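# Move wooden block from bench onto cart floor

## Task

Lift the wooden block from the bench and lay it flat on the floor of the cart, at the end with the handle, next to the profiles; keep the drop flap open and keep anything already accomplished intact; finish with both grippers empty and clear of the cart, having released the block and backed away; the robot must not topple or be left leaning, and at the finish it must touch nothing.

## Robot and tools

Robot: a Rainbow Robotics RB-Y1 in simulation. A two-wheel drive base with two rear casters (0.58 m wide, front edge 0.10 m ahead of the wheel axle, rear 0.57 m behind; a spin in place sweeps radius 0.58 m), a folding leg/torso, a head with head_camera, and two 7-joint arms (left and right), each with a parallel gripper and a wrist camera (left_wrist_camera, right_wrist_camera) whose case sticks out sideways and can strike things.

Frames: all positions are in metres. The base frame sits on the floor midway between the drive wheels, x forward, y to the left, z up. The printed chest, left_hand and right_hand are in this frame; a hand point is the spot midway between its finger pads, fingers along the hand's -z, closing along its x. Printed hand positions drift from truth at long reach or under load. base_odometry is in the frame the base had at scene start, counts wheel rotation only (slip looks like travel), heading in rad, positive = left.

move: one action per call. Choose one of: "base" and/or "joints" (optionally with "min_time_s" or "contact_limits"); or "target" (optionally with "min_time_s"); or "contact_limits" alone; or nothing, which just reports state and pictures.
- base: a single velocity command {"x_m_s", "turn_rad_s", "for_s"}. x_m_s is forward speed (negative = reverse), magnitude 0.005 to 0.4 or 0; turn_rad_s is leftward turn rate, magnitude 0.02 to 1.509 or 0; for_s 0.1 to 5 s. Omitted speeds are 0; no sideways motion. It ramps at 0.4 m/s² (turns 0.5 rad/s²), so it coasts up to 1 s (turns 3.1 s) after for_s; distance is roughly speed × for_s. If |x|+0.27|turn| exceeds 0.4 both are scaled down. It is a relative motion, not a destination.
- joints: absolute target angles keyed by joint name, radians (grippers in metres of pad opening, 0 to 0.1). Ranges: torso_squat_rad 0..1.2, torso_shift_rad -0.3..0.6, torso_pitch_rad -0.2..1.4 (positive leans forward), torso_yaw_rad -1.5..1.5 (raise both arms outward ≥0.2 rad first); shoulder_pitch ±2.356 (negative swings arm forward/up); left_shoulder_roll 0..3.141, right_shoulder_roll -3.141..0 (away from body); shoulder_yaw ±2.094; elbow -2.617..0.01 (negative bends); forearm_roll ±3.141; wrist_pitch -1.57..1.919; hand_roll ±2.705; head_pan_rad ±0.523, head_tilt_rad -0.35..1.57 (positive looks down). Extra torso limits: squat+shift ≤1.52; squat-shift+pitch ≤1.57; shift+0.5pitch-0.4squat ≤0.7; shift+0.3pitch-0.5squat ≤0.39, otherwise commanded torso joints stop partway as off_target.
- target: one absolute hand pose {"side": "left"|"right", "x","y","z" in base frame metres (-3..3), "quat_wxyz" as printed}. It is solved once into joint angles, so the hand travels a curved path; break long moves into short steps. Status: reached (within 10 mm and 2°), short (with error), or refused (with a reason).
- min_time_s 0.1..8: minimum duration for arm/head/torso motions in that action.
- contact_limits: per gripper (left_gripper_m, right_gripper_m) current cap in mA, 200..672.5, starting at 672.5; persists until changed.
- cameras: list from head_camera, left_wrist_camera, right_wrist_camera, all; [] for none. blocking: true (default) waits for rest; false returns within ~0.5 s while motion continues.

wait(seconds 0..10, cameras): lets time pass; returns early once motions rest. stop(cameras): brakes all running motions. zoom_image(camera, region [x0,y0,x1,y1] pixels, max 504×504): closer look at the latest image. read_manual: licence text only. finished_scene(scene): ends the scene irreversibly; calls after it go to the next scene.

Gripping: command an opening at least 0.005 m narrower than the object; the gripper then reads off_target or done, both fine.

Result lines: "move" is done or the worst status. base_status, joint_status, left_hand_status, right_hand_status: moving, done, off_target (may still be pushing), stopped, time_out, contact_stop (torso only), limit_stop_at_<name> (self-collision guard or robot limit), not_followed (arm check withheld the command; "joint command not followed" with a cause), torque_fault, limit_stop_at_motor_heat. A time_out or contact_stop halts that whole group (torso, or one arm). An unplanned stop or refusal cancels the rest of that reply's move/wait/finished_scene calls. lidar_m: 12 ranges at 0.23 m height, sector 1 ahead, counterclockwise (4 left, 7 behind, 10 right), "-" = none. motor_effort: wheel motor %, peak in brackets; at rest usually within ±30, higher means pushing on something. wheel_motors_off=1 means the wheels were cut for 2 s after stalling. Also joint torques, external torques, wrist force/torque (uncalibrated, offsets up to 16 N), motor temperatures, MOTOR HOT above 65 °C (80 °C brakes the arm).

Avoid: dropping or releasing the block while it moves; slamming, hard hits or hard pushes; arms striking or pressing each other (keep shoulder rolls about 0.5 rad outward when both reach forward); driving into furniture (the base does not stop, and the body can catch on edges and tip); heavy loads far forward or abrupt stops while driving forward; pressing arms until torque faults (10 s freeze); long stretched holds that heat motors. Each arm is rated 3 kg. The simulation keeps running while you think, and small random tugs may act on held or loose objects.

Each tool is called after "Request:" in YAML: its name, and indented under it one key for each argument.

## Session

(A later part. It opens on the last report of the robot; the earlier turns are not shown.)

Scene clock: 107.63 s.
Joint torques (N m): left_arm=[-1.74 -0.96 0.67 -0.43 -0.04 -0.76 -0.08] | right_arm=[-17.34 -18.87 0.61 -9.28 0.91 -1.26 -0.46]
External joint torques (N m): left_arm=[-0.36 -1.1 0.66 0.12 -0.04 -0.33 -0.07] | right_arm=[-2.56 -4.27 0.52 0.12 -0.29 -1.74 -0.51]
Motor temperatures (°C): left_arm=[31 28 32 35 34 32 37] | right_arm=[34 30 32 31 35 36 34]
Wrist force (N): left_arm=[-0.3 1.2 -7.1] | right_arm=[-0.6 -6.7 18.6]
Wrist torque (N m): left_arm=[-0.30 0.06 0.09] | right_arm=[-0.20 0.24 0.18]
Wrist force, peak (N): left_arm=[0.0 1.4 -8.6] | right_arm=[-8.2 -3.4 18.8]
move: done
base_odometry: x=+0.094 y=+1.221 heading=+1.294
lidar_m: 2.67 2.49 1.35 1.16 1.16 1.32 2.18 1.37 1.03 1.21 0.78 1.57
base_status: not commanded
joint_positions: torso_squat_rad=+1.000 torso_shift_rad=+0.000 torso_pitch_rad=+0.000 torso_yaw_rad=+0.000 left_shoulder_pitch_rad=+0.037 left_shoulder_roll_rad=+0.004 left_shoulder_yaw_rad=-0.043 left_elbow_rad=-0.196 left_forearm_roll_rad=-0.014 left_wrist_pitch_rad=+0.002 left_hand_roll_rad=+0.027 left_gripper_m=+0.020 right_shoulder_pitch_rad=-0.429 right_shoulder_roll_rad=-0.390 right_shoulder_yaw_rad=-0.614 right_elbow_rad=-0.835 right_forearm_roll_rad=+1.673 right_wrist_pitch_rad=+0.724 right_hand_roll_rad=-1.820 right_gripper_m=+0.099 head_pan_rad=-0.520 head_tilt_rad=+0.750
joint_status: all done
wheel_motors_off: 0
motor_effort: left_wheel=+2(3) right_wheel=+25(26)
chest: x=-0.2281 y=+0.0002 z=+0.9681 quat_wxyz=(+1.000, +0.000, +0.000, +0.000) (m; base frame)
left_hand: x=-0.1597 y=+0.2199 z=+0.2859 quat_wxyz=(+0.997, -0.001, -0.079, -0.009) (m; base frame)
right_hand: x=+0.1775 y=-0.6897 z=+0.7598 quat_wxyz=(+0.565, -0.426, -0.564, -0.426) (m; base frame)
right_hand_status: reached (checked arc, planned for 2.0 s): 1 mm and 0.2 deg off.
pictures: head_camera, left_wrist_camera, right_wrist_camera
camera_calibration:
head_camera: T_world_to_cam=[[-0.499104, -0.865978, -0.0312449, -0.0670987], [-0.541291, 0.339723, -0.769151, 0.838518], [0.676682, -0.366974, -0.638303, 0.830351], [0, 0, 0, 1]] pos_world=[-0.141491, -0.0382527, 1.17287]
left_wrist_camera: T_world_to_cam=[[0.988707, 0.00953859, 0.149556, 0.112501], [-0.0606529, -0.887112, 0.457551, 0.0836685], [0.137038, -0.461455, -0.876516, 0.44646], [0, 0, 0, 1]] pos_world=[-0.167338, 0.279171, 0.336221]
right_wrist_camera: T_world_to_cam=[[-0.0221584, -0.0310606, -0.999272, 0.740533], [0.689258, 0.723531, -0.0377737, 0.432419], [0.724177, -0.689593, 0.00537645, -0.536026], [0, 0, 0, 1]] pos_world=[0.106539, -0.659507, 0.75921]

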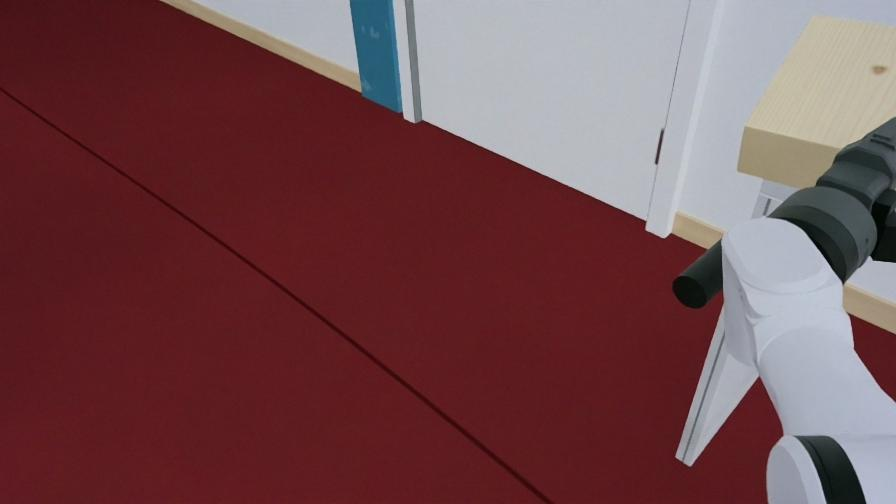

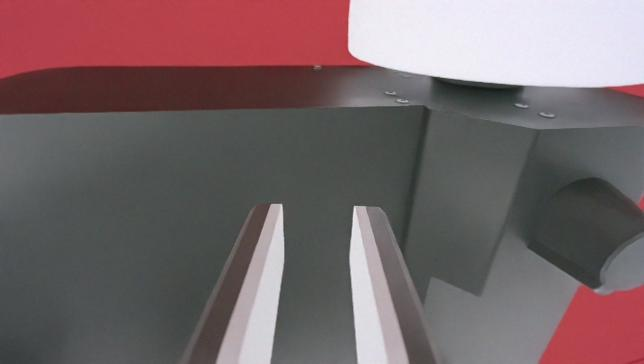

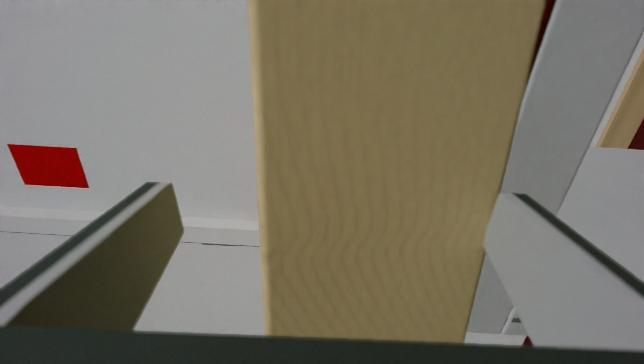

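Request:
move:
  target: {"side": "right", "x": 0.166, "y": -0.648, "z": 0.758, "quat_wxyz": [0.5642, -0.4262, -0.5642, -0.4262]}
  min_time_s: 1.5
  cameras: []

Request:
move:
  target: {"side": "right", "x": 0.166, "y": -0.648, "z": 0.749, "quat_wxyz": [0.5642, -0.4262, -0.5642, -0.4262]}
  min_time_s: 1

Request:
zoom_image:
  camera: "head_camera"
  region: [650, 20, 896, 320]

Scene clock: 112.30 s.
Joint torques (N m): left_arm=[-1.5 -0.58 0.44 -0.54 -0.04 -0.69 0.02] | right_arm=[-12.94 -10.77 -1.89 -10.96 1.01 0.48 0.14]
External joint torques (N m): left_arm=[-0.12 -0.74 0.43 0.02 -0.05 -0.26 0.03] | right_arm=[0.83 1.35 -2.3 -1.39 -0.28 0.24 0.09]
Motor temperatures (°C): left_arm=[30 28 32 35 34 32 37] | right_arm=[34 30 32 31 35 36 34]
Wrist force (N): left_arm=[0.0 0.9 -7.4] | right_arm=[-7.1 0.7 1.5]
Wrist torque (N m): left_arm=[-0.22 0.18 0.13] | right_arm=[-0.13 -0.39 -0.11]
Wrist force, peak (N): left_arm=[-0.2 1.4 -8.7] | right_arm=[-1.1 -6.5 19.3]
move: done
base_odometry: x=+0.094 y=+1.221 heading=+1.294
lidar_m: 2.65 2.48 1.35 1.17 1.17 1.34 2.18 1.37 1.02 1.23 0.77 1.58
base_status: not commanded
joint_positions: torso_squat_rad=+1.000 torso_shift_rad=+0.000 torso_pitch_rad=+0.000 torso_yaw_rad=+0.000 left_shoulder_pitch_rad=+0.037 left_shoulder_roll_rad=+0.004 left_shoulder_yaw_rad=-0.043 left_elbow_rad=-0.196 left_forearm_roll_rad=-0.014 left_wrist_pitch_rad=+0.002 left_hand_roll_rad=+0.027 left_gripper_m=+0.020 right_shoulder_pitch_rad=-0.340 right_shoulder_roll_rad=-0.242 right_shoulder_yaw_rad=-0.616 right_elbow_rad=-1.082 right_forearm_roll_rad=+1.648 right_wrist_pitch_rad=+0.760 right_hand_roll_rad=-1.697 right_gripper_m=+0.099 head_pan_rad=-0.520 head_tilt_rad=+0.750
joint_status: all done
wheel_motors_off: 0
motor_effort: left_wheel=+2(3) right_wheel=+24(26)
chest: x=-0.2280 y=+0.0001 z=+0.9681 quat_wxyz=(+1.000, +0.000, +0.000, +0.000) (m; base frame)
left_hand: x=-0.1597 y=+0.2200 z=+0.2859 quat_wxyz=(+0.997, +0.000, -0.079, -0.009) (m; base frame)
right_hand: x=+0.1659 y=-0.6486 z=+0.7584 quat_wxyz=(+0.560, -0.429, -0.566, -0.426) (m; base frame)
right_hand_status: reached (checked arc, planned for 1.5 s): 1 mm and 0.6 deg off.
pictures: none
No camera images: "cameras" was empty.

Scene clock: 113.63 s.
Joint torques (N m): left_arm=[-1.56 -0.77 0.88 -0.49 0.01 -0.64 -0.01] | right_arm=[-12.37 -13.65 1.33 -9.64 1.53 0.13 -0.29]
External joint torques (N m): left_arm=[-0.18 -0.93 0.87 0.06 0.01 -0.22 0] | right_arm=[1.36 -1.54 0.97 -0.11 0.24 -0.16 -0.34]
Motor temperatures (°C): left_arm=[30 28 32 35 34 32 37] | right_arm=[34 30 32 31 35 36 34]
Wrist force (N): left_arm=[-0.2 1.7 -7.7] | right_arm=[-7.2 1.2 1.4]
Wrist torque (N m): left_arm=[-0.36 0.10 0.09] | right_arm=[-0.18 -0.42 -0.14]
Wrist force, peak (N): left_arm=[-0.3 1.2 -8.4] | right_arm=[-7.7 0.4 1.6]
move: done
base_odometry: x=+0.094 y=+1.221 heading=+1.294
lidar_m: 2.65 2.49 1.35 1.17 1.17 1.34 2.20 1.38 1.02 1.22 0.78 1.58
base_status: not commanded
joint_positions: torso_squat_rad=+1.000 torso_shift_rad=+0.000 torso_pitch_rad=+0.000 torso_yaw_rad=+0.000 left_shoulder_pitch_rad=+0.037 left_shoulder_roll_rad=+0.004 left_shoulder_yaw_rad=-0.043 left_elbow_rad=-0.196 left_forearm_roll_rad=-0.014 left_wrist_pitch_rad=+0.002 left_hand_roll_rad=+0.027 left_gripper_m=+0.020 right_shoulder_pitch_rad=-0.338 right_shoulder_roll_rad=-0.246 right_shoulder_yaw_rad=-0.609 right_elbow_rad=-1.054 right_forearm_roll_rad=+1.657 right_wrist_pitch_rad=+0.759 right_hand_roll_rad=-1.725 right_gripper_m=+0.099 head_pan_rad=-0.520 head_tilt_rad=+0.750
joint_status: all done
wheel_motors_off: 0
motor_effort: left_wheel=+1(2) right_wheel=+23(25)
chest: x=-0.2280 y=+0.0001 z=+0.9681 quat_wxyz=(+1.000, +0.000, +0.000, +0.000) (m; base frame)
left_hand: x=-0.1597 y=+0.2200 z=+0.2859 quat_wxyz=(+0.997, +0.000, -0.079, -0.009) (m; base frame)
right_hand: x=+0.1658 y=-0.6477 z=+0.7490 quat_wxyz=(+0.565, -0.426, -0.564, -0.427) (m; base frame)
right_hand_status: reached (checked arc, planned for 1.0 s): 0 mm and 0.1 deg off.
pictures: head_camera, left_wrist_camera, right_wrist_camera
camera_calibration:
head_camera: T_world_to_cam=[[-0.499106, -0.865972, -0.0314017, -0.0670211], [-0.54131, 0.339874, -0.769071, 0.838478], [0.676666, -0.36685, -0.638392, 0.830387], [0, 0, 0, 1]] pos_world=[-0.141469, -0.0383877, 1.17286]
left_wrist_camera: T_world_to_cam=[[0.988711, 0.00950854, 0.149533, 0.112509], [-0.060642, -0.887202, 0.457379, 0.0837542], [0.137015, -0.461284, -0.876609, 0.446499], [0, 0, 0, 1]] pos_world=[-0.167337, 0.2792, 0.336274]
right_wrist_camera: T_world_to_cam=[[-0.0207831, -0.031712, -0.999281, 0.730135], [0.689912, 0.722932, -0.037291, 0.40886], [0.723595, -0.690191, 0.00685375, -0.499959], [0, 0, 0, 1]] pos_world=[0.0948645, -0.617492, 0.748284]

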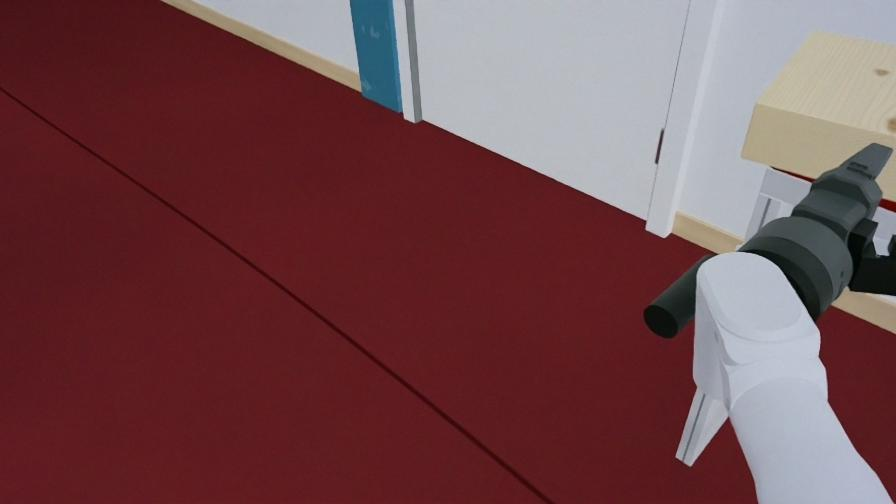

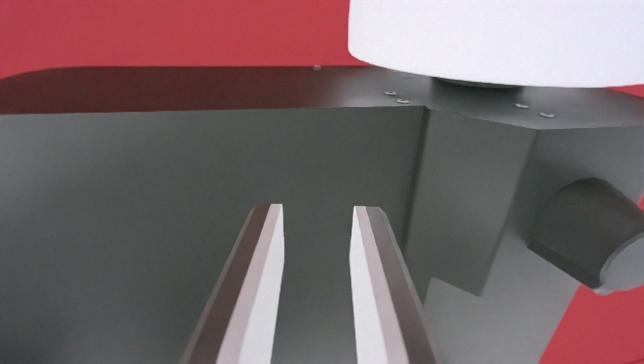

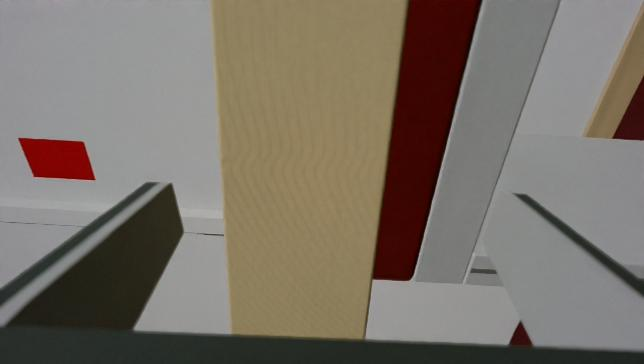

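Scaled by 1.680 from the camera's 896x504 image, which has a finer 1280x720 frame.

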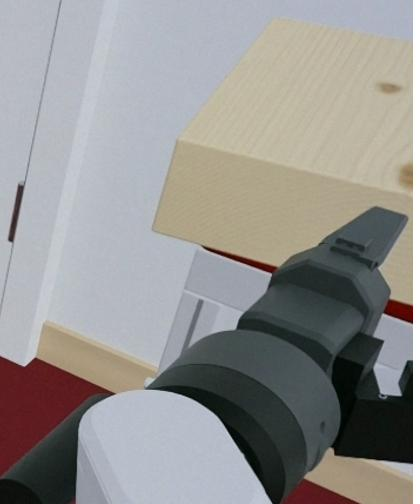

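Request:
move:
  target: {"side": "right", "x": 0.168, "y": -0.655, "z": 0.757, "quat_wxyz": [0.5642, -0.4262, -0.5642, -0.4262]}
  min_time_s: 1
  cameras: ["right_wrist_camera"]

Request:
move:
  target: {"side": "right", "x": 0.178, "y": -0.690, "z": 0.757, "quat_wxyz": [0.5642, -0.4262, -0.5642, -0.4262]}
  min_time_s: 2
  cameras: ["head_camera", "right_wrist_camera"]

Scene clock: 123.77 s.
Joint torques (N m): left_arm=[-1.73 -0.88 0.7 -0.46 0.02 -0.74 0.05] | right_arm=[-16.09 -14.76 -1.92 -11 1 0.06 0.26]
External joint torques (N m): left_arm=[-0.35 -1.03 0.69 0.1 0.02 -0.31 0.06] | right_arm=[-2.22 -2.29 -2.28 -1.43 -0.28 -0.19 0.21]
Motor temperatures (°C): left_arm=[30 28 32 35 34 32 37] | right_arm=[34 30 32 31 35 36 34]
Wrist force (N): left_arm=[0.0 1.5 -7.7] | right_arm=[-7.4 1.3 1.0]
Wrist torque (N m): left_arm=[-0.28 0.15 0.07] | right_arm=[-0.20 -0.46 -0.15]
Wrist force, peak (N): left_arm=[-0.2 1.6 -8.6] | right_arm=[-8.0 0.4 1.0]
move: done
base_odometry: x=+0.094 y=+1.221 heading=+1.294
lidar_m: 2.65 2.47 1.35 1.17 1.17 1.33 2.19 1.38 1.02 1.23 0.78 1.55
base_status: not commanded
joint_positions: torso_squat_rad=+1.000 torso_shift_rad=+0.000 torso_pitch_rad=+0.000 torso_yaw_rad=+0.000 left_shoulder_pitch_rad=+0.037 left_shoulder_roll_rad=+0.004 left_shoulder_yaw_rad=-0.043 left_elbow_rad=-0.196 left_forearm_roll_rad=-0.014 left_wrist_pitch_rad=+0.002 left_hand_roll_rad=+0.027 left_gripper_m=+0.020 right_shoulder_pitch_rad=-0.349 right_shoulder_roll_rad=-0.260 right_shoulder_yaw_rad=-0.621 right_elbow_rad=-1.056 right_forearm_roll_rad=+1.640 right_wrist_pitch_rad=+0.746 right_hand_roll_rad=-1.701 right_gripper_m=+0.099 head_pan_rad=-0.520 head_tilt_rad=+0.750
joint_status: all done
wheel_motors_off: 0
motor_effort: left_wheel=+0(2) right_wheel=+22(25)
chest: x=-0.2280 y=+0.0001 z=+0.9681 quat_wxyz=(+1.000, +0.000, +0.000, +0.000) (m; base frame)
left_hand: x=-0.1597 y=+0.2200 z=+0.2859 quat_wxyz=(+0.997, +0.000, -0.079, -0.009) (m; base frame)
right_hand: x=+0.1678 y=-0.6545 z=+0.7567 quat_wxyz=(+0.564, -0.426, -0.564, -0.426) (m; base frame)
right_hand_status: reached (checked arc, planned for 1.0 s): 1 mm and 0.0 deg off.
pictures: right_wrist_camera
camera_calibration:
right_wrist_camera: T_world_to_cam=[[-0.0209139, -0.0335054, -0.99922, 0.736419], [0.689774, 0.722991, -0.0386802, 0.413812], [0.723722, -0.690045, 0.00799059, -0.506895], [0, 0, 0, 1]] pos_world=[0.0968165, -0.624288, 0.755901]

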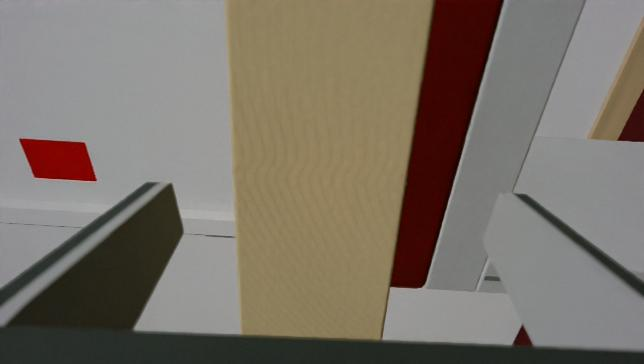

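Scene clock: 126.10 s.
Joint torques (N m): left_arm=[-1.5 -0.62 0.81 -0.46 -0.03 -0.63 0.01] | right_arm=[-16.71 -16.39 0.66 -9.17 1.43 0.32 -0.14]
External joint torques (N m): left_arm=[-0.12 -0.78 0.79 0.1 -0.03 -0.2 0.02] | right_arm=[-1.88 -1.75 0.61 0.17 0.23 -0.2 -0.19]
Motor temperatures (°C): left_arm=[30 28 32 35 34 32 37] | right_arm=[34 30 32 31 35 36 34]
Wrist force (N): left_arm=[0.1 1.0 -7.4] | right_arm=[-7.3 0.5 1.5]
Wrist torque (N m): left_arm=[-0.30 0.13 0.07] | right_arm=[-0.13 -0.42 -0.09]
Wrist force, peak (N): left_arm=[0.1 1.5 -8.5] | right_arm=[-7.7 1.0 1.5]
move: done
base_odometry: x=+0.094 y=+1.221 heading=+1.294
lidar_m: 2.65 2.49 1.34 1.17 1.17 1.33 2.18 1.37 1.02 1.22 0.77 1.56
base_status: not commanded
joint_positions: torso_squat_rad=+1.000 torso_shift_rad=+0.000 torso_pitch_rad=+0.000 torso_yaw_rad=+0.000 left_shoulder_pitch_rad=+0.037 left_shoulder_roll_rad=+0.004 left_shoulder_yaw_rad=-0.043 left_elbow_rad=-0.196 left_forearm_roll_rad=-0.014 left_wrist_pitch_rad=+0.002 left_hand_roll_rad=+0.027 left_gripper_m=+0.020 right_shoulder_pitch_rad=-0.433 right_shoulder_roll_rad=-0.398 right_shoulder_yaw_rad=-0.604 right_elbow_rad=-0.809 right_forearm_roll_rad=+1.685 right_wrist_pitch_rad=+0.732 right_hand_roll_rad=-1.847 right_gripper_m=+0.099 head_pan_rad=-0.520 head_tilt_rad=+0.750
joint_status: all done
wheel_motors_off: 0
motor_effort: left_wheel=+1(2) right_wheel=+24(25)
chest: x=-0.2280 y=+0.0001 z=+0.9681 quat_wxyz=(+1.000, +0.000, +0.000, +0.000) (m; base frame)
left_hand: x=-0.1597 y=+0.2200 z=+0.2859 quat_wxyz=(+0.997, +0.000, -0.079, -0.009) (m; base frame)
right_hand: x=+0.1777 y=-0.6899 z=+0.7568 quat_wxyz=(+0.565, -0.426, -0.564, -0.426) (m; base frame)
right_hand_status: reached (checked arc, planned for 2.0 s): 0 mm and 0.1 deg off.
pictures: head_camera, right_wrist_camera
camera_calibration:
head_camera: T_world_to_cam=[[-0.499106, -0.865972, -0.0314018, -0.067021], [-0.54131, 0.339874, -0.76907, 0.838478], [0.676666, -0.36685, -0.638392, 0.830387], [0, 0, 0, 1]] pos_world=[-0.141469, -0.0383878, 1.17286]
right_wrist_camera: T_world_to_cam=[[-0.0214872, -0.0316841, -0.999267, 0.736928], [0.689614, 0.723192, -0.0377593, 0.432088], [0.723858, -0.68992, 0.00631047, -0.537191], [0, 0, 0, 1]] pos_world=[0.106711, -0.659753, 0.756093]

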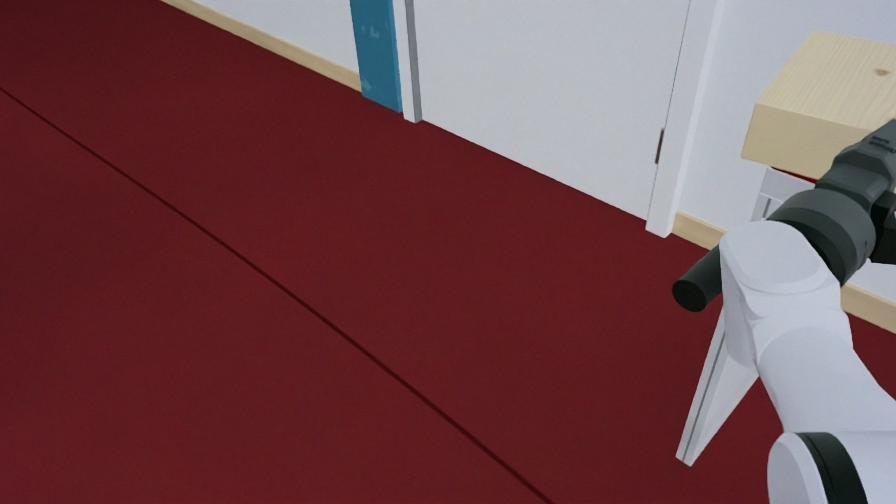

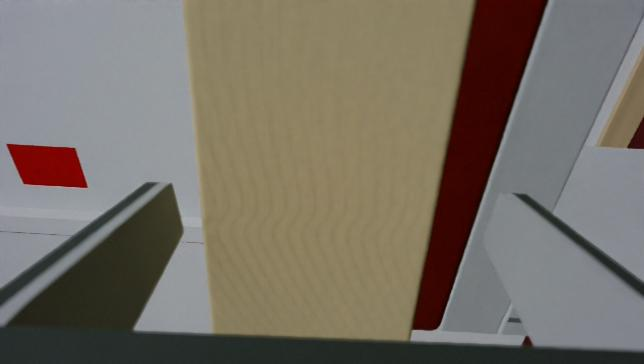

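Request:
move:
  target: {"side": "right", "x": 0.1805, "y": -0.699, "z": 0.762, "quat_wxyz": [0.5642, -0.4262, -0.5642, -0.4262]}
  min_time_s: 1
  cameras: ["head_camera", "right_wrist_camera"]

Scene clock: 129.37 s.
Joint torques (N m): left_arm=[-1.37 -0.62 0.9 -0.61 -0.1 -0.75 0.05] | right_arm=[-17.04 -17.27 -2.09 -9.43 0.85 0.4 -0.14]
External joint torques (N m): left_arm=[0.01 -0.77 0.89 -0.05 -0.1 -0.33 0.06] | right_arm=[-2.01 -2.17 -2.13 -0.1 -0.33 -0.14 -0.19]
Motor temperatures (°C): left_arm=[30 28 32 35 34 32 37] | right_arm=[34 31 32 31 35 36 34]
Wrist force (N): left_arm=[-0.3 1.4 -7.6] | right_arm=[-7.2 0.4 1.6]
Wrist torque (N m): left_arm=[-0.35 0.12 0.08] | right_arm=[-0.10 -0.41 -0.12]
Wrist force, peak (N): left_arm=[-0.1 1.2 -8.4] | right_arm=[-7.8 1.1 1.1]
move: done
base_odometry: x=+0.094 y=+1.221 heading=+1.294
lidar_m: 2.66 2.49 1.35 1.18 1.16 1.33 2.19 1.37 1.02 1.21 0.79 1.59
base_status: not commanded
joint_positions: torso_squat_rad=+1.000 torso_shift_rad=+0.000 torso_pitch_rad=+0.000 torso_yaw_rad=+0.000 left_shoulder_pitch_rad=+0.037 left_shoulder_roll_rad=+0.004 left_shoulder_yaw_rad=-0.043 left_elbow_rad=-0.196 left_forearm_roll_rad=-0.014 left_wrist_pitch_rad=+0.002 left_hand_roll_rad=+0.027 left_gripper_m=+0.020 right_shoulder_pitch_rad=-0.452 right_shoulder_roll_rad=-0.426 right_shoulder_yaw_rad=-0.604 right_elbow_rad=-0.772 right_forearm_roll_rad=+1.684 right_wrist_pitch_rad=+0.722 right_hand_roll_rad=-1.857 right_gripper_m=+0.099 head_pan_rad=-0.520 head_tilt_rad=+0.750
joint_status: all done
wheel_motors_off: 0
motor_effort: left_wheel=+1(2) right_wheel=+23(25)
chest: x=-0.2280 y=+0.0001 z=+0.9681 quat_wxyz=(+1.000, +0.000, +0.000, +0.000) (m; base frame)
left_hand: x=-0.1597 y=+0.2200 z=+0.2859 quat_wxyz=(+0.997, +0.000, -0.079, -0.009) (m; base frame)
right_hand: x=+0.1799 y=-0.6983 z=+0.7619 quat_wxyz=(+0.565, -0.426, -0.564, -0.426) (m; base frame)
right_hand_status: reached (checked arc, planned for 1.0 s): 1 mm and 0.1 deg off.
pictures: head_camera, right_wrist_camera
camera_calibration:
head_camera: T_world_to_cam=[[-0.499106, -0.865972, -0.0314016, -0.0670212], [-0.54131, 0.339874, -0.769071, 0.838478], [0.676666, -0.36685, -0.638392, 0.830387], [0, 0, 0, 1]] pos_world=[-0.141469, -0.0383877, 1.17286]
right_wrist_camera: T_world_to_cam=[[-0.0214668, -0.0319558, -0.999259, 0.741687], [0.689496, 0.723295, -0.0379429, 0.437045], [0.723971, -0.689799, 0.00650655, -0.544704], [0, 0, 0, 1]] pos_world=[0.108931, -0.668148, 0.761264]

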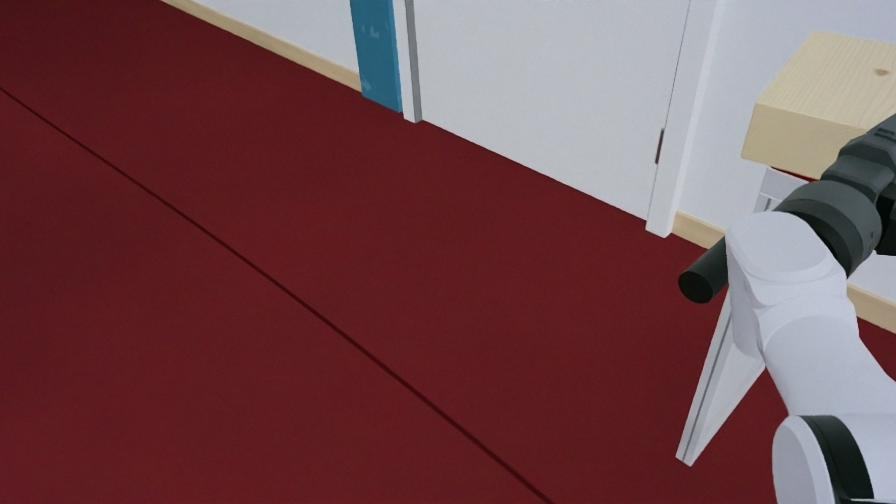

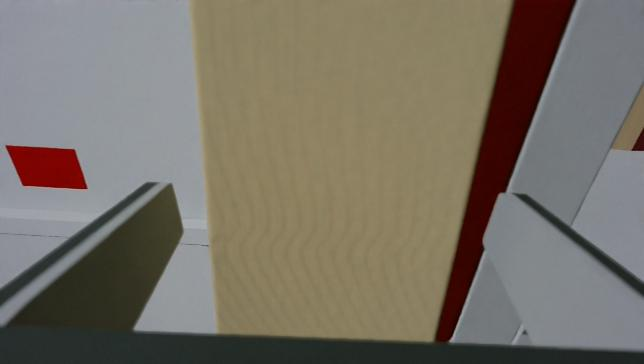

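Request:
move:
  joints: {"right_gripper_m": 0.05}
  contact_limits: {"right_gripper_m": 400}
  cameras: ["right_wrist_camera", "head_camera"]

Scene clock: 131.43 s.
Joint torques (N m): left_arm=[-1.49 -0.61 0.82 -0.5 -0.02 -0.72 -0.04] | right_arm=[-16.78 -17.26 -2.2 -9.45 0.85 0.48 -0.24]
External joint torques (N m): left_arm=[-0.11 -0.76 0.81 0.05 -0.03 -0.3 -0.03] | right_arm=[-1.75 -2.17 -2.24 -0.11 -0.33 -0.06 -0.29]
Motor temperatures (°C): left_arm=[30 28 32 35 34 32 37] | right_arm=[34 31 32 31 35 36 34]
Wrist force (N): left_arm=[-0.4 1.8 -8.0] | right_arm=[-7.1 1.0 1.8]
Wrist torque (N m): left_arm=[-0.34 0.08 0.09] | right_arm=[-0.18 -0.48 -0.23]
Wrist force, peak (N): left_arm=[0.2 0.8 -8.4] | right_arm=[-7.8 0.9 1.5]
move: off_target
base_odometry: x=+0.094 y=+1.221 heading=+1.294
lidar_m: 2.65 2.48 1.36 1.18 1.18 1.32 2.20 1.36 1.01 1.23 0.77 1.58
base_status: not commanded
joint_positions: torso_squat_rad=+1.000 torso_shift_rad=+0.000 torso_pitch_rad=+0.000 torso_yaw_rad=+0.000 left_shoulder_pitch_rad=+0.037 left_shoulder_roll_rad=+0.004 left_shoulder_yaw_rad=-0.043 left_elbow_rad=-0.196 left_forearm_roll_rad=-0.014 left_wrist_pitch_rad=+0.002 left_hand_roll_rad=+0.027 left_gripper_m=+0.020 right_shoulder_pitch_rad=-0.452 right_shoulder_roll_rad=-0.426 right_shoulder_yaw_rad=-0.604 right_elbow_rad=-0.772 right_forearm_roll_rad=+1.684 right_wrist_pitch_rad=+0.722 right_hand_roll_rad=-1.857 right_gripper_m=+0.074 head_pan_rad=-0.520 head_tilt_rad=+0.750
joint_status: right_gripper_m off_target (ended at +0.074, target +0.050)
wheel_motors_off: 0
motor_effort: left_wheel=+2(2) right_wheel=+24(25)
contact_limits: right_gripper_m 400 mA
chest: x=-0.2280 y=+0.0001 z=+0.9681 quat_wxyz=(+1.000, +0.000, +0.000, +0.000) (m; base frame)
left_hand: x=-0.1597 y=+0.2200 z=+0.2859 quat_wxyz=(+0.997, +0.000, -0.079, -0.009) (m; base frame)
right_hand: x=+0.1799 y=-0.6983 z=+0.7620 quat_wxyz=(+0.565, -0.426, -0.564, -0.426) (m; base frame)
pictures: head_camera, right_wrist_camera
camera_calibration:
head_camera: T_world_to_cam=[[-0.499106, -0.865972, -0.0314019, -0.0670209], [-0.54131, 0.339874, -0.76907, 0.838478], [0.676666, -0.366849, -0.638393, 0.830387], [0, 0, 0, 1]] pos_world=[-0.141469, -0.038388, 1.17286]
right_wrist_camera: T_world_to_cam=[[-0.0214138, -0.0319502, -0.99926, 0.741697], [0.689489, 0.723303, -0.0379023, 0.437009], [0.723979, -0.689791, 0.00654064, -0.544734], [0, 0, 0, 1]] pos_world=[0.108946, -0.668145, 0.761274]

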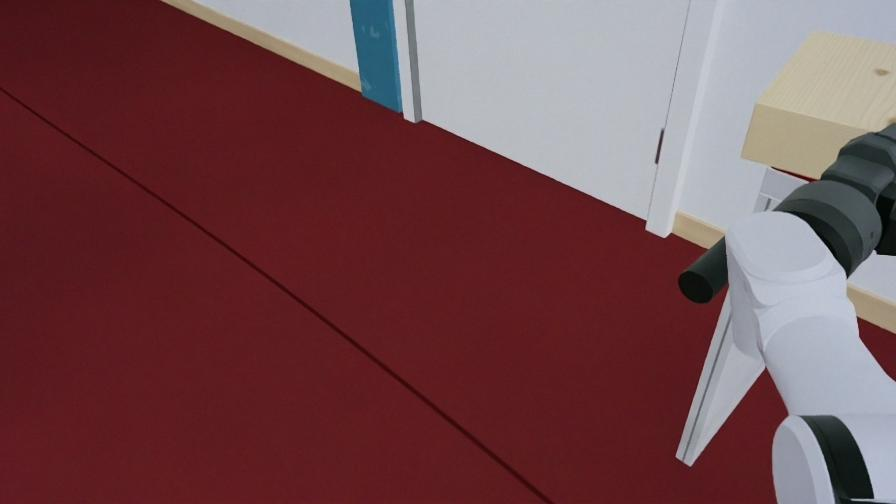

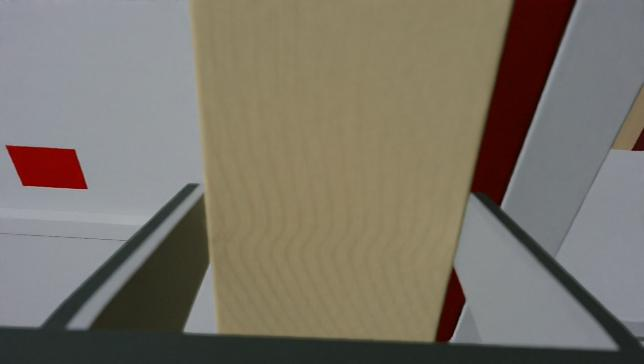

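Request:
move:
  contact_limits: {"right_gripper_m": 600}
  cameras: []

Request:
move:
  target: {"side": "right", "x": 0.1635, "y": -0.6405, "z": 0.762, "quat_wxyz": [0.5642, -0.4262, -0.5642, -0.4262]}
  min_time_s: 3
  cameras: ["head_camera", "right_wrist_camera"]

Scene clock: 134.77 s.
Joint torques (N m): left_arm=[-1.37 -0.7 0.34 -0.54 0.03 -0.55 -0.09] | right_arm=[-16.88 -17.25 -1.82 -9.31 0.86 0.48 -0.08]
External joint torques (N m): left_arm=[0.02 -0.85 0.33 0.02 0.03 -0.13 -0.08] | right_arm=[-1.84 -2.15 -1.86 0.02 -0.32 -0.06 -0.13]
Motor temperatures (°C): left_arm=[30 28 32 35 34 32 37] | right_arm=[34 31 32 31 35 36 34]
Wrist force (N): left_arm=[-0.5 1.7 -7.6] | right_arm=[-6.5 0.7 1.5]
Wrist torque (N m): left_arm=[-0.34 0.08 0.10] | right_arm=[-0.14 -0.47 -0.28]
Wrist force, peak (N): left_arm=[-0.6 1.8 -8.2] | right_arm=[-7.6 1.0 1.3]
base_odometry: x=+0.094 y=+1.221 heading=+1.294
lidar_m: 2.66 2.50 1.36 1.17 1.17 1.33 2.19 1.37 1.03 1.23 0.78 1.58
base_status: not commanded
joint_positions: torso_squat_rad=+1.000 torso_shift_rad=+0.000 torso_pitch_rad=+0.000 torso_yaw_rad=+0.000 left_shoulder_pitch_rad=+0.037 left_shoulder_roll_rad=+0.004 left_shoulder_yaw_rad=-0.043 left_elbow_rad=-0.196 left_forearm_roll_rad=-0.014 left_wrist_pitch_rad=+0.002 left_hand_roll_rad=+0.027 left_gripper_m=+0.020 right_shoulder_pitch_rad=-0.452 right_shoulder_roll_rad=-0.426 right_shoulder_yaw_rad=-0.604 right_elbow_rad=-0.772 right_forearm_roll_rad=+1.684 right_wrist_pitch_rad=+0.722 right_hand_roll_rad=-1.857 right_gripper_m=+0.074 head_pan_rad=-0.520 head_tilt_rad=+0.750
joint_status: not commanded
wheel_motors_off: 0
motor_effort: left_wheel=+1(2) right_wheel=+24(26)
contact_limits: right_gripper_m 600 mA
chest: x=-0.2280 y=+0.0001 z=+0.9681 quat_wxyz=(+1.000, +0.000, +0.000, +0.000) (m; base frame)
left_hand: x=-0.1597 y=+0.2200 z=+0.2859 quat_wxyz=(+0.997, +0.000, -0.079, -0.009) (m; base frame)
right_hand: x=+0.1799 y=-0.6983 z=+0.7620 quat_wxyz=(+0.565, -0.426, -0.564, -0.426) (m; base frame)
pictures: none
No camera images: "cameras" was empty.

Scene clock: 138.10 s.
Joint torques (N m): left_arm=[-1.3 -0.69 0.64 -0.39 -0.1 -0.62 0.07] | right_arm=[-8.48 -6.91 -2.57 -8.24 0.67 1.57 1.45]
External joint torques (N m): left_arm=[0.07 -0.85 0.63 0.16 -0.1 -0.2 0.08] | right_arm=[5.05 4.66 -3.1 1.41 -0.63 1.45 1.4]
Motor temperatures (°C): left_arm=[30 28 32 35 34 32 37] | right_arm=[34 31 32 31 36 36 34]
Wrist force (N): left_arm=[0.1 0.8 -7.8] | right_arm=[-6.6 6.4 -7.3]
Wrist torque (N m): left_arm=[-0.20 0.12 0.10] | right_arm=[0.04 -2.08 -1.50]
Wrist force, peak (N): left_arm=[0.1 2.1 -8.4] | right_arm=[-26.4 0.6 0.4]
move: done
base_odometry: x=+0.094 y=+1.221 heading=+1.294
lidar_m: 2.65 2.49 1.35 1.17 1.16 1.33 2.20 1.36 1.02 1.22 0.79 1.58
base_status: not commanded
joint_positions: torso_squat_rad=+1.000 torso_shift_rad=+0.000 torso_pitch_rad=+0.000 torso_yaw_rad=+0.000 left_shoulder_pitch_rad=+0.037 left_shoulder_roll_rad=+0.004 left_shoulder_yaw_rad=-0.043 left_elbow_rad=-0.196 left_forearm_roll_rad=-0.014 left_wrist_pitch_rad=+0.002 left_hand_roll_rad=+0.027 left_gripper_m=+0.020 right_shoulder_pitch_rad=-0.322 right_shoulder_roll_rad=-0.209 right_shoulder_yaw_rad=-0.620 right_elbow_rad=-1.156 right_forearm_roll_rad=+1.622 right_wrist_pitch_rad=+0.753 right_hand_roll_rad=-1.638 right_gripper_m=+0.073 head_pan_rad=-0.520 head_tilt_rad=+0.750
joint_status: all done
wheel_motors_off: 0
motor_effort: left_wheel=+2(2) right_wheel=+20(24)
contact_limits: right_gripper_m 600 mA
chest: x=-0.2279 y=+0.0000 z=+0.9681 quat_wxyz=(+1.000, +0.000, +0.000, +0.000) (m; base frame)
left_hand: x=-0.1598 y=+0.2200 z=+0.2859 quat_wxyz=(+0.997, +0.000, -0.079, -0.009) (m; base frame)
right_hand: x=+0.1643 y=-0.6407 z=+0.7634 quat_wxyz=(+0.562, -0.427, -0.567, -0.425) (m; base frame)
right_hand_status: reached (checked arc, planned for 3.0 s): 2 mm and 0.4 deg off.
pictures: head_camera, right_wrist_camera
camera_calibration:
head_camera: T_world_to_cam=[[-0.499108, -0.86597, -0.0314393, -0.0670159], [-0.541507, 0.340016, -0.768869, 0.838337], [0.676507, -0.366724, -0.638633, 0.830466], [0, 0, 0, 1]] pos_world=[-0.141298, -0.0385302, 1.17283]
right_wrist_camera: T_world_to_cam=[[-0.0166757, -0.0396908, -0.999073, 0.738765], [0.690216, 0.722484, -0.0402231, 0.407276], [0.723411, -0.690247, 0.0153473, -0.500559], [0, 0, 0, 1]] pos_world=[0.0933207, -0.610438, 0.762144]

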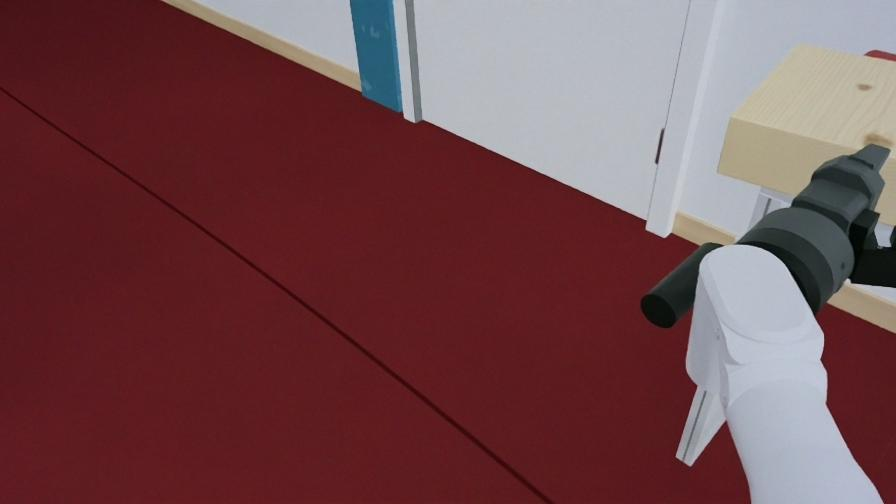

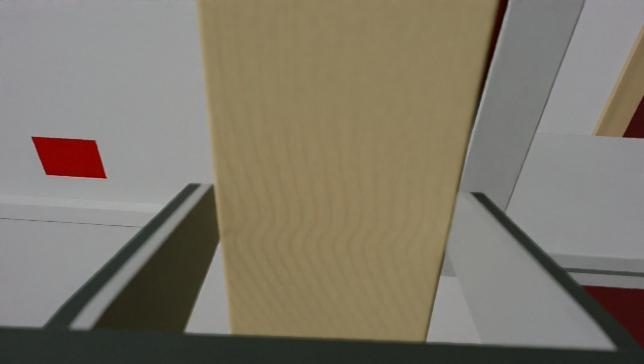

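Request:
move:
  joints: {"right_gripper_m": 0.1}
  cameras: ["right_wrist_camera"]

Request:
move:
  target: {"side": "right", "x": 0.170, "y": -0.662, "z": 0.762, "quat_wxyz": [0.5642, -0.4262, -0.5642, -0.4262]}
  min_time_s: 1.5
  cameras: ["right_wrist_camera"]

Scene clock: 141.47 s.
Joint torques (N m): left_arm=[-1.48 -0.69 0.65 -0.51 0 -0.68 0.01] | right_arm=[-12.84 -11.37 -1.48 -11.21 1.73 0.65 0.36]
External joint torques (N m): left_arm=[-0.11 -0.85 0.64 0.05 -0.01 -0.25 0.02] | right_arm=[0.67 0.18 -2.02 -1.57 0.43 0.53 0.31]
Motor temperatures (°C): left_arm=[30 28 32 35 34 32 37] | right_arm=[34 31 32 31 35 36 34]
Wrist force (N): left_arm=[-0.1 1.2 -8.1] | right_arm=[-10.2 2.4 0.8]
Wrist torque (N m): left_arm=[-0.30 0.10 0.12] | right_arm=[-0.19 -0.40 -0.18]
Wrist force, peak (N): left_arm=[0.2 2.4 -8.6] | right_arm=[-14.3 2.2 0.0]
move: done
base_odometry: x=+0.094 y=+1.221 heading=+1.294
lidar_m: 2.67 2.49 1.35 1.17 1.17 1.33 2.19 1.37 1.02 1.23 0.78 1.57
base_status: not commanded
joint_positions: torso_squat_rad=+1.000 torso_shift_rad=+0.000 torso_pitch_rad=+0.000 torso_yaw_rad=+0.000 left_shoulder_pitch_rad=+0.037 left_shoulder_roll_rad=+0.004 left_shoulder_yaw_rad=-0.043 left_elbow_rad=-0.196 left_forearm_roll_rad=-0.014 left_wrist_pitch_rad=+0.002 left_hand_roll_rad=+0.027 left_gripper_m=+0.020 right_shoulder_pitch_rad=-0.321 right_shoulder_roll_rad=-0.208 right_shoulder_yaw_rad=-0.621 right_elbow_rad=-1.156 right_forearm_roll_rad=+1.621 right_wrist_pitch_rad=+0.754 right_hand_roll_rad=-1.638 right_gripper_m=+0.099 head_pan_rad=-0.520 head_tilt_rad=+0.750
joint_status: all done
wheel_motors_off: 0
motor_effort: left_wheel=+2(2) right_wheel=+21(22)
contact_limits: right_gripper_m 600 mA
chest: x=-0.2279 y=+0.0000 z=+0.9681 quat_wxyz=(+1.000, +0.000, +0.000, +0.000) (m; base frame)
left_hand: x=-0.1598 y=+0.2200 z=+0.2860 quat_wxyz=(+0.997, +0.000, -0.079, -0.009) (m; base frame)
right_hand: x=+0.1638 y=-0.6404 z=+0.7622 quat_wxyz=(+0.562, -0.427, -0.566, -0.425) (m; base frame)
pictures: right_wrist_camera
camera_calibration:
right_wrist_camera: T_world_to_cam=[[-0.0185686, -0.038093, -0.999102, 0.738882], [0.690504, 0.722201, -0.0403688, 0.40729], [0.72309, -0.690634, 0.0128931, -0.498353], [0, 0, 0, 1]] pos_world=[0.092839, -0.610178, 0.761086]

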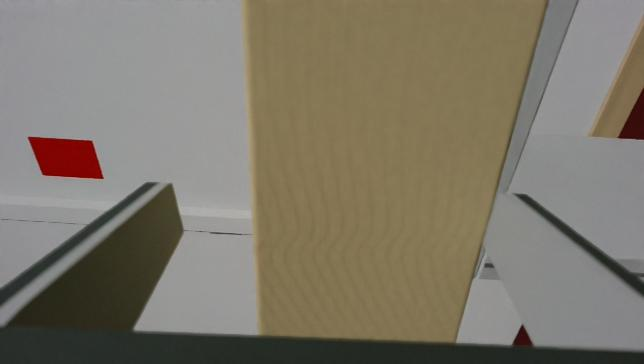

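Scene clock: 143.30 s.
Joint torques (N m): left_arm=[-1.49 -0.68 0.85 -0.3 -0.08 -0.72 -0.09] | right_arm=[-17.39 -16.46 -1.43 -11.18 2.05 0.02 -0.22]
External joint torques (N m): left_arm=[-0.12 -0.84 0.84 0.25 -0.08 -0.3 -0.08] | right_arm=[-3.38 -3.61 -1.76 -1.58 0.79 -0.21 -0.27]
Motor temperatures (°C): left_arm=[30 28 32 35 34 32 37] | right_arm=[34 31 32 31 35 36 34]
Wrist force (N): left_arm=[0.5 0.9 -7.5] | right_arm=[-9.5 -0.3 2.4]
Wrist torque (N m): left_arm=[-0.28 0.22 0.08] | right_arm=[-0.15 -0.28 -0.11]
Wrist force, peak (N): left_arm=[-0.4 1.1 -8.5] | right_arm=[-10.3 1.2 3.4]
move: done
base_odometry: x=+0.094 y=+1.221 heading=+1.294
lidar_m: 2.66 2.49 1.35 1.17 1.17 1.32 2.20 1.35 1.01 1.22 0.78 1.57
base_status: not commanded
joint_positions: torso_squat_rad=+1.000 torso_shift_rad=+0.000 torso_pitch_rad=+0.000 torso_yaw_rad=+0.000 left_shoulder_pitch_rad=+0.037 left_shoulder_roll_rad=+0.004 left_shoulder_yaw_rad=-0.043 left_elbow_rad=-0.196 left_forearm_roll_rad=-0.014 left_wrist_pitch_rad=+0.002 left_hand_roll_rad=+0.027 left_gripper_m=+0.020 right_shoulder_pitch_rad=-0.360 right_shoulder_roll_rad=-0.280 right_shoulder_yaw_rad=-0.627 right_elbow_rad=-1.044 right_forearm_roll_rad=+1.623 right_wrist_pitch_rad=+0.736 right_hand_roll_rad=-1.686 right_gripper_m=+0.099 head_pan_rad=-0.520 head_tilt_rad=+0.750
joint_status: all done
wheel_motors_off: 0
motor_effort: left_wheel=+0(3) right_wheel=+22(23)
contact_limits: right_gripper_m 600 mA
chest: x=-0.2279 y=+0.0000 z=+0.9681 quat_wxyz=(+1.000, +0.000, +0.000, +0.000) (m; base frame)
left_hand: x=-0.1598 y=+0.2200 z=+0.2860 quat_wxyz=(+0.997, +0.000, -0.079, -0.009) (m; base frame)
right_hand: x=+0.1697 y=-0.6616 z=+0.7613 quat_wxyz=(+0.565, -0.426, -0.564, -0.426) (m; base frame)
right_hand_status: reached (checked arc, planned for 1.5 s): 1 mm and 0.1 deg off.
pictures: right_wrist_camera
camera_calibration:
right_wrist_camera: T_world_to_cam=[[-0.0222287, -0.0314017, -0.99926, 0.742444], [0.68943, 0.723352, -0.0380678, 0.417637], [0.724012, -0.689765, 0.00557013, -0.511269], [0, 0, 0, 1]] pos_world=[0.0987374, -0.63144, 0.760641]

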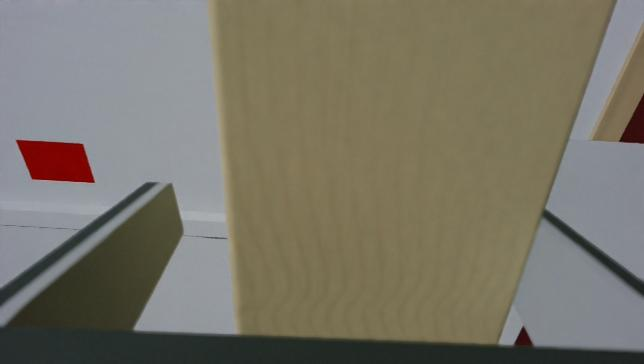

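Request:
move:
  target: {"side": "right", "x": 0.1697, "y": -0.6616, "z": 0.753, "quat_wxyz": [0.5642, -0.4262, -0.5642, -0.4262]}
  min_time_s: 1
  cameras: ["right_wrist_camera"]

Scene clock: 146.33 s.
Joint torques (N m): left_arm=[-1.59 -0.68 0.43 -0.57 -0.08 -0.65 -0.03] | right_arm=[-16.87 -16.1 1.42 -10.74 1.92 0.7 -0.06]
External joint torques (N m): left_arm=[-0.21 -0.84 0.42 -0.01 -0.09 -0.23 -0.02] | right_arm=[-2.87 -3.19 1.19 -1.23 0.65 0.38 -0.11]
Motor temperatures (°C): left_arm=[30 28 32 35 34 32 37] | right_arm=[34 31 32 31 36 36 34]
Wrist force (N): left_arm=[0.0 1.6 -7.7] | right_arm=[-9.7 1.0 1.4]
Wrist torque (N m): left_arm=[-0.32 0.17 0.05] | right_arm=[-0.17 -0.31 -0.12]
Wrist force, peak (N): left_arm=[-0.3 1.3 -8.3] | right_arm=[-10.5 0.5 2.7]
move: done
base_odometry: x=+0.094 y=+1.221 heading=+1.294
lidar_m: 2.65 2.48 1.36 1.17 1.16 1.33 2.20 1.36 1.03 1.22 0.78 1.58
base_status: not commanded
joint_positions: torso_squat_rad=+1.000 torso_shift_rad=+0.000 torso_pitch_rad=+0.000 torso_yaw_rad=+0.000 left_shoulder_pitch_rad=+0.037 left_shoulder_roll_rad=+0.004 left_shoulder_yaw_rad=-0.043 left_elbow_rad=-0.196 left_forearm_roll_rad=-0.014 left_wrist_pitch_rad=+0.002 left_hand_roll_rad=+0.027 left_gripper_m=+0.020 right_shoulder_pitch_rad=-0.361 right_shoulder_roll_rad=-0.289 right_shoulder_yaw_rad=-0.613 right_elbow_rad=-1.002 right_forearm_roll_rad=+1.647 right_wrist_pitch_rad=+0.746 right_hand_roll_rad=-1.738 right_gripper_m=+0.099 head_pan_rad=-0.520 head_tilt_rad=+0.750
joint_status: all done
wheel_motors_off: 0
motor_effort: left_wheel=+1(2) right_wheel=+20(24)
contact_limits: right_gripper_m 600 mA
chest: x=-0.2279 y=+0.0000 z=+0.9681 quat_wxyz=(+1.000, +0.000, +0.000, +0.000) (m; base frame)
left_hand: x=-0.1598 y=+0.2200 z=+0.2860 quat_wxyz=(+0.997, +0.000, -0.079, -0.009) (m; base frame)
right_hand: x=+0.1690 y=-0.6614 z=+0.7525 quat_wxyz=(+0.566, -0.425, -0.563, -0.426) (m; base frame)
right_hand_status: reached (checked arc, planned for 1.0 s): 1 mm and 0.2 deg off.
pictures: right_wrist_camera
camera_calibration:
right_wrist_camera: T_world_to_cam=[[-0.0226647, -0.0300226, -0.999292, 0.734686], [0.689221, 0.723587, -0.0373714, 0.417244], [0.724197, -0.68958, 0.00429235, -0.509521], [0, 0, 0, 1]] pos_world=[0.0980717, -0.631211, 0.751947]

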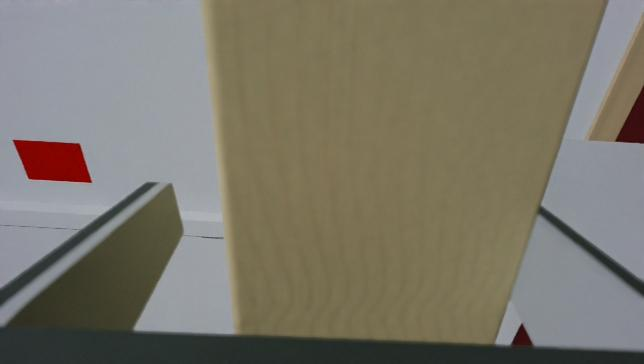

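Request:
move:
  target: {"side": "right", "x": 0.1745, "y": -0.679, "z": 0.758, "quat_wxyz": [0.5642, -0.4262, -0.5642, -0.4262]}
  min_time_s: 1.5
  cameras: ["right_wrist_camera", "head_camera"]

Scene clock: 149.80 s.
Joint torques (N m): left_arm=[-1.23 -0.79 0.53 -0.44 -0.09 -0.66 -0.03] | right_arm=[-18.01 -18.04 0.75 -10.93 1.95 0.31 -0.3]
External joint torques (N m): left_arm=[0.15 -0.95 0.51 0.12 -0.09 -0.23 -0.02] | right_arm=[-3.56 -4.09 0.64 -1.47 0.72 -0.09 -0.35]
Motor temperatures (°C): left_arm=[30 28 32 35 34 32 37] | right_arm=[34 31 32 31 36 36 34]
Wrist force (N): left_arm=[0.1 1.7 -7.4] | right_arm=[-9.7 -0.4 2.4]
Wrist torque (N m): left_arm=[-0.36 0.18 0.10] | right_arm=[-0.15 -0.33 -0.11]
Wrist force, peak (N): left_arm=[-0.5 1.4 -8.5] | right_arm=[-10.9 1.9 3.7]
move: done
base_odometry: x=+0.094 y=+1.221 heading=+1.294
lidar_m: 2.66 2.49 1.35 1.17 1.16 1.33 2.18 1.37 1.03 1.24 0.78 1.57
base_status: not commanded
joint_positions: torso_squat_rad=+1.000 torso_shift_rad=+0.000 torso_pitch_rad=+0.000 torso_yaw_rad=+0.000 left_shoulder_pitch_rad=+0.037 left_shoulder_roll_rad=+0.004 left_shoulder_yaw_rad=-0.043 left_elbow_rad=-0.196 left_forearm_roll_rad=-0.014 left_wrist_pitch_rad=+0.002 left_hand_roll_rad=+0.027 left_gripper_m=+0.020 right_shoulder_pitch_rad=-0.399 right_shoulder_roll_rad=-0.350 right_shoulder_yaw_rad=-0.613 right_elbow_rad=-0.909 right_forearm_roll_rad=+1.655 right_wrist_pitch_rad=+0.734 right_hand_roll_rad=-1.781 right_gripper_m=+0.099 head_pan_rad=-0.520 head_tilt_rad=+0.750
joint_status: all done
wheel_motors_off: 0
motor_effort: left_wheel=+1(2) right_wheel=+21(23)
contact_limits: right_gripper_m 600 mA
chest: x=-0.2279 y=+0.0000 z=+0.9681 quat_wxyz=(+1.000, +0.000, +0.000, +0.000) (m; base frame)
left_hand: x=-0.1598 y=+0.2200 z=+0.2860 quat_wxyz=(+0.997, +0.000, -0.079, -0.009) (m; base frame)
right_hand: x=+0.1740 y=-0.6788 z=+0.7572 quat_wxyz=(+0.565, -0.426, -0.563, -0.426) (m; base frame)
right_hand_status: reached (checked arc, planned for 1.5 s): 1 mm and 0.1 deg off.
pictures: head_camera, right_wrist_camera
camera_calibration:
head_camera: T_world_to_cam=[[-0.499107, -0.865969, -0.0314554, -0.0669996], [-0.541507, 0.340029, -0.768863, 0.838331], [0.676507, -0.366712, -0.638639, 0.830472], [0, 0, 0, 1]] pos_world=[-0.141298, -0.0385329, 1.17283]
right_wrist_camera: T_world_to_cam=[[-0.0220379, -0.0312019, -0.99927, 0.738025], [0.689869, 0.722947, -0.0377882, 0.426352], [0.723598, -0.690199, 0.00559305, -0.526445], [0, 0, 0, 1]] pos_world=[0.103072, -0.648554, 0.756542]

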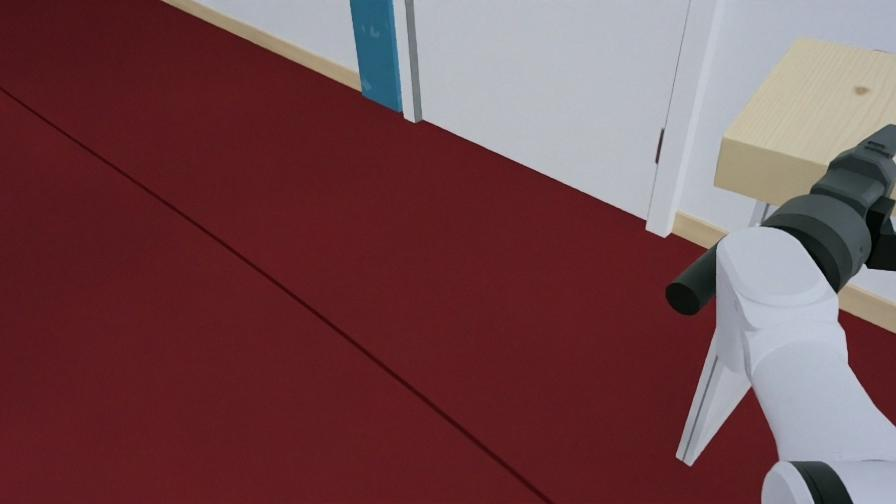

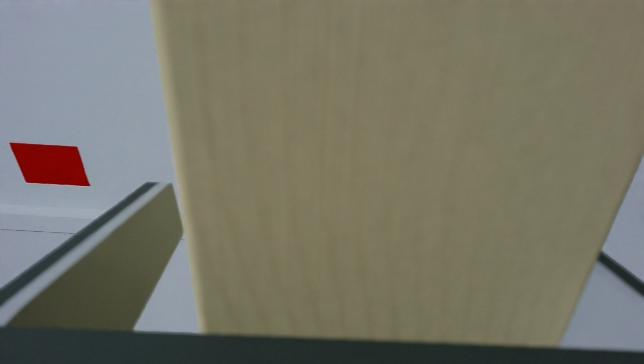

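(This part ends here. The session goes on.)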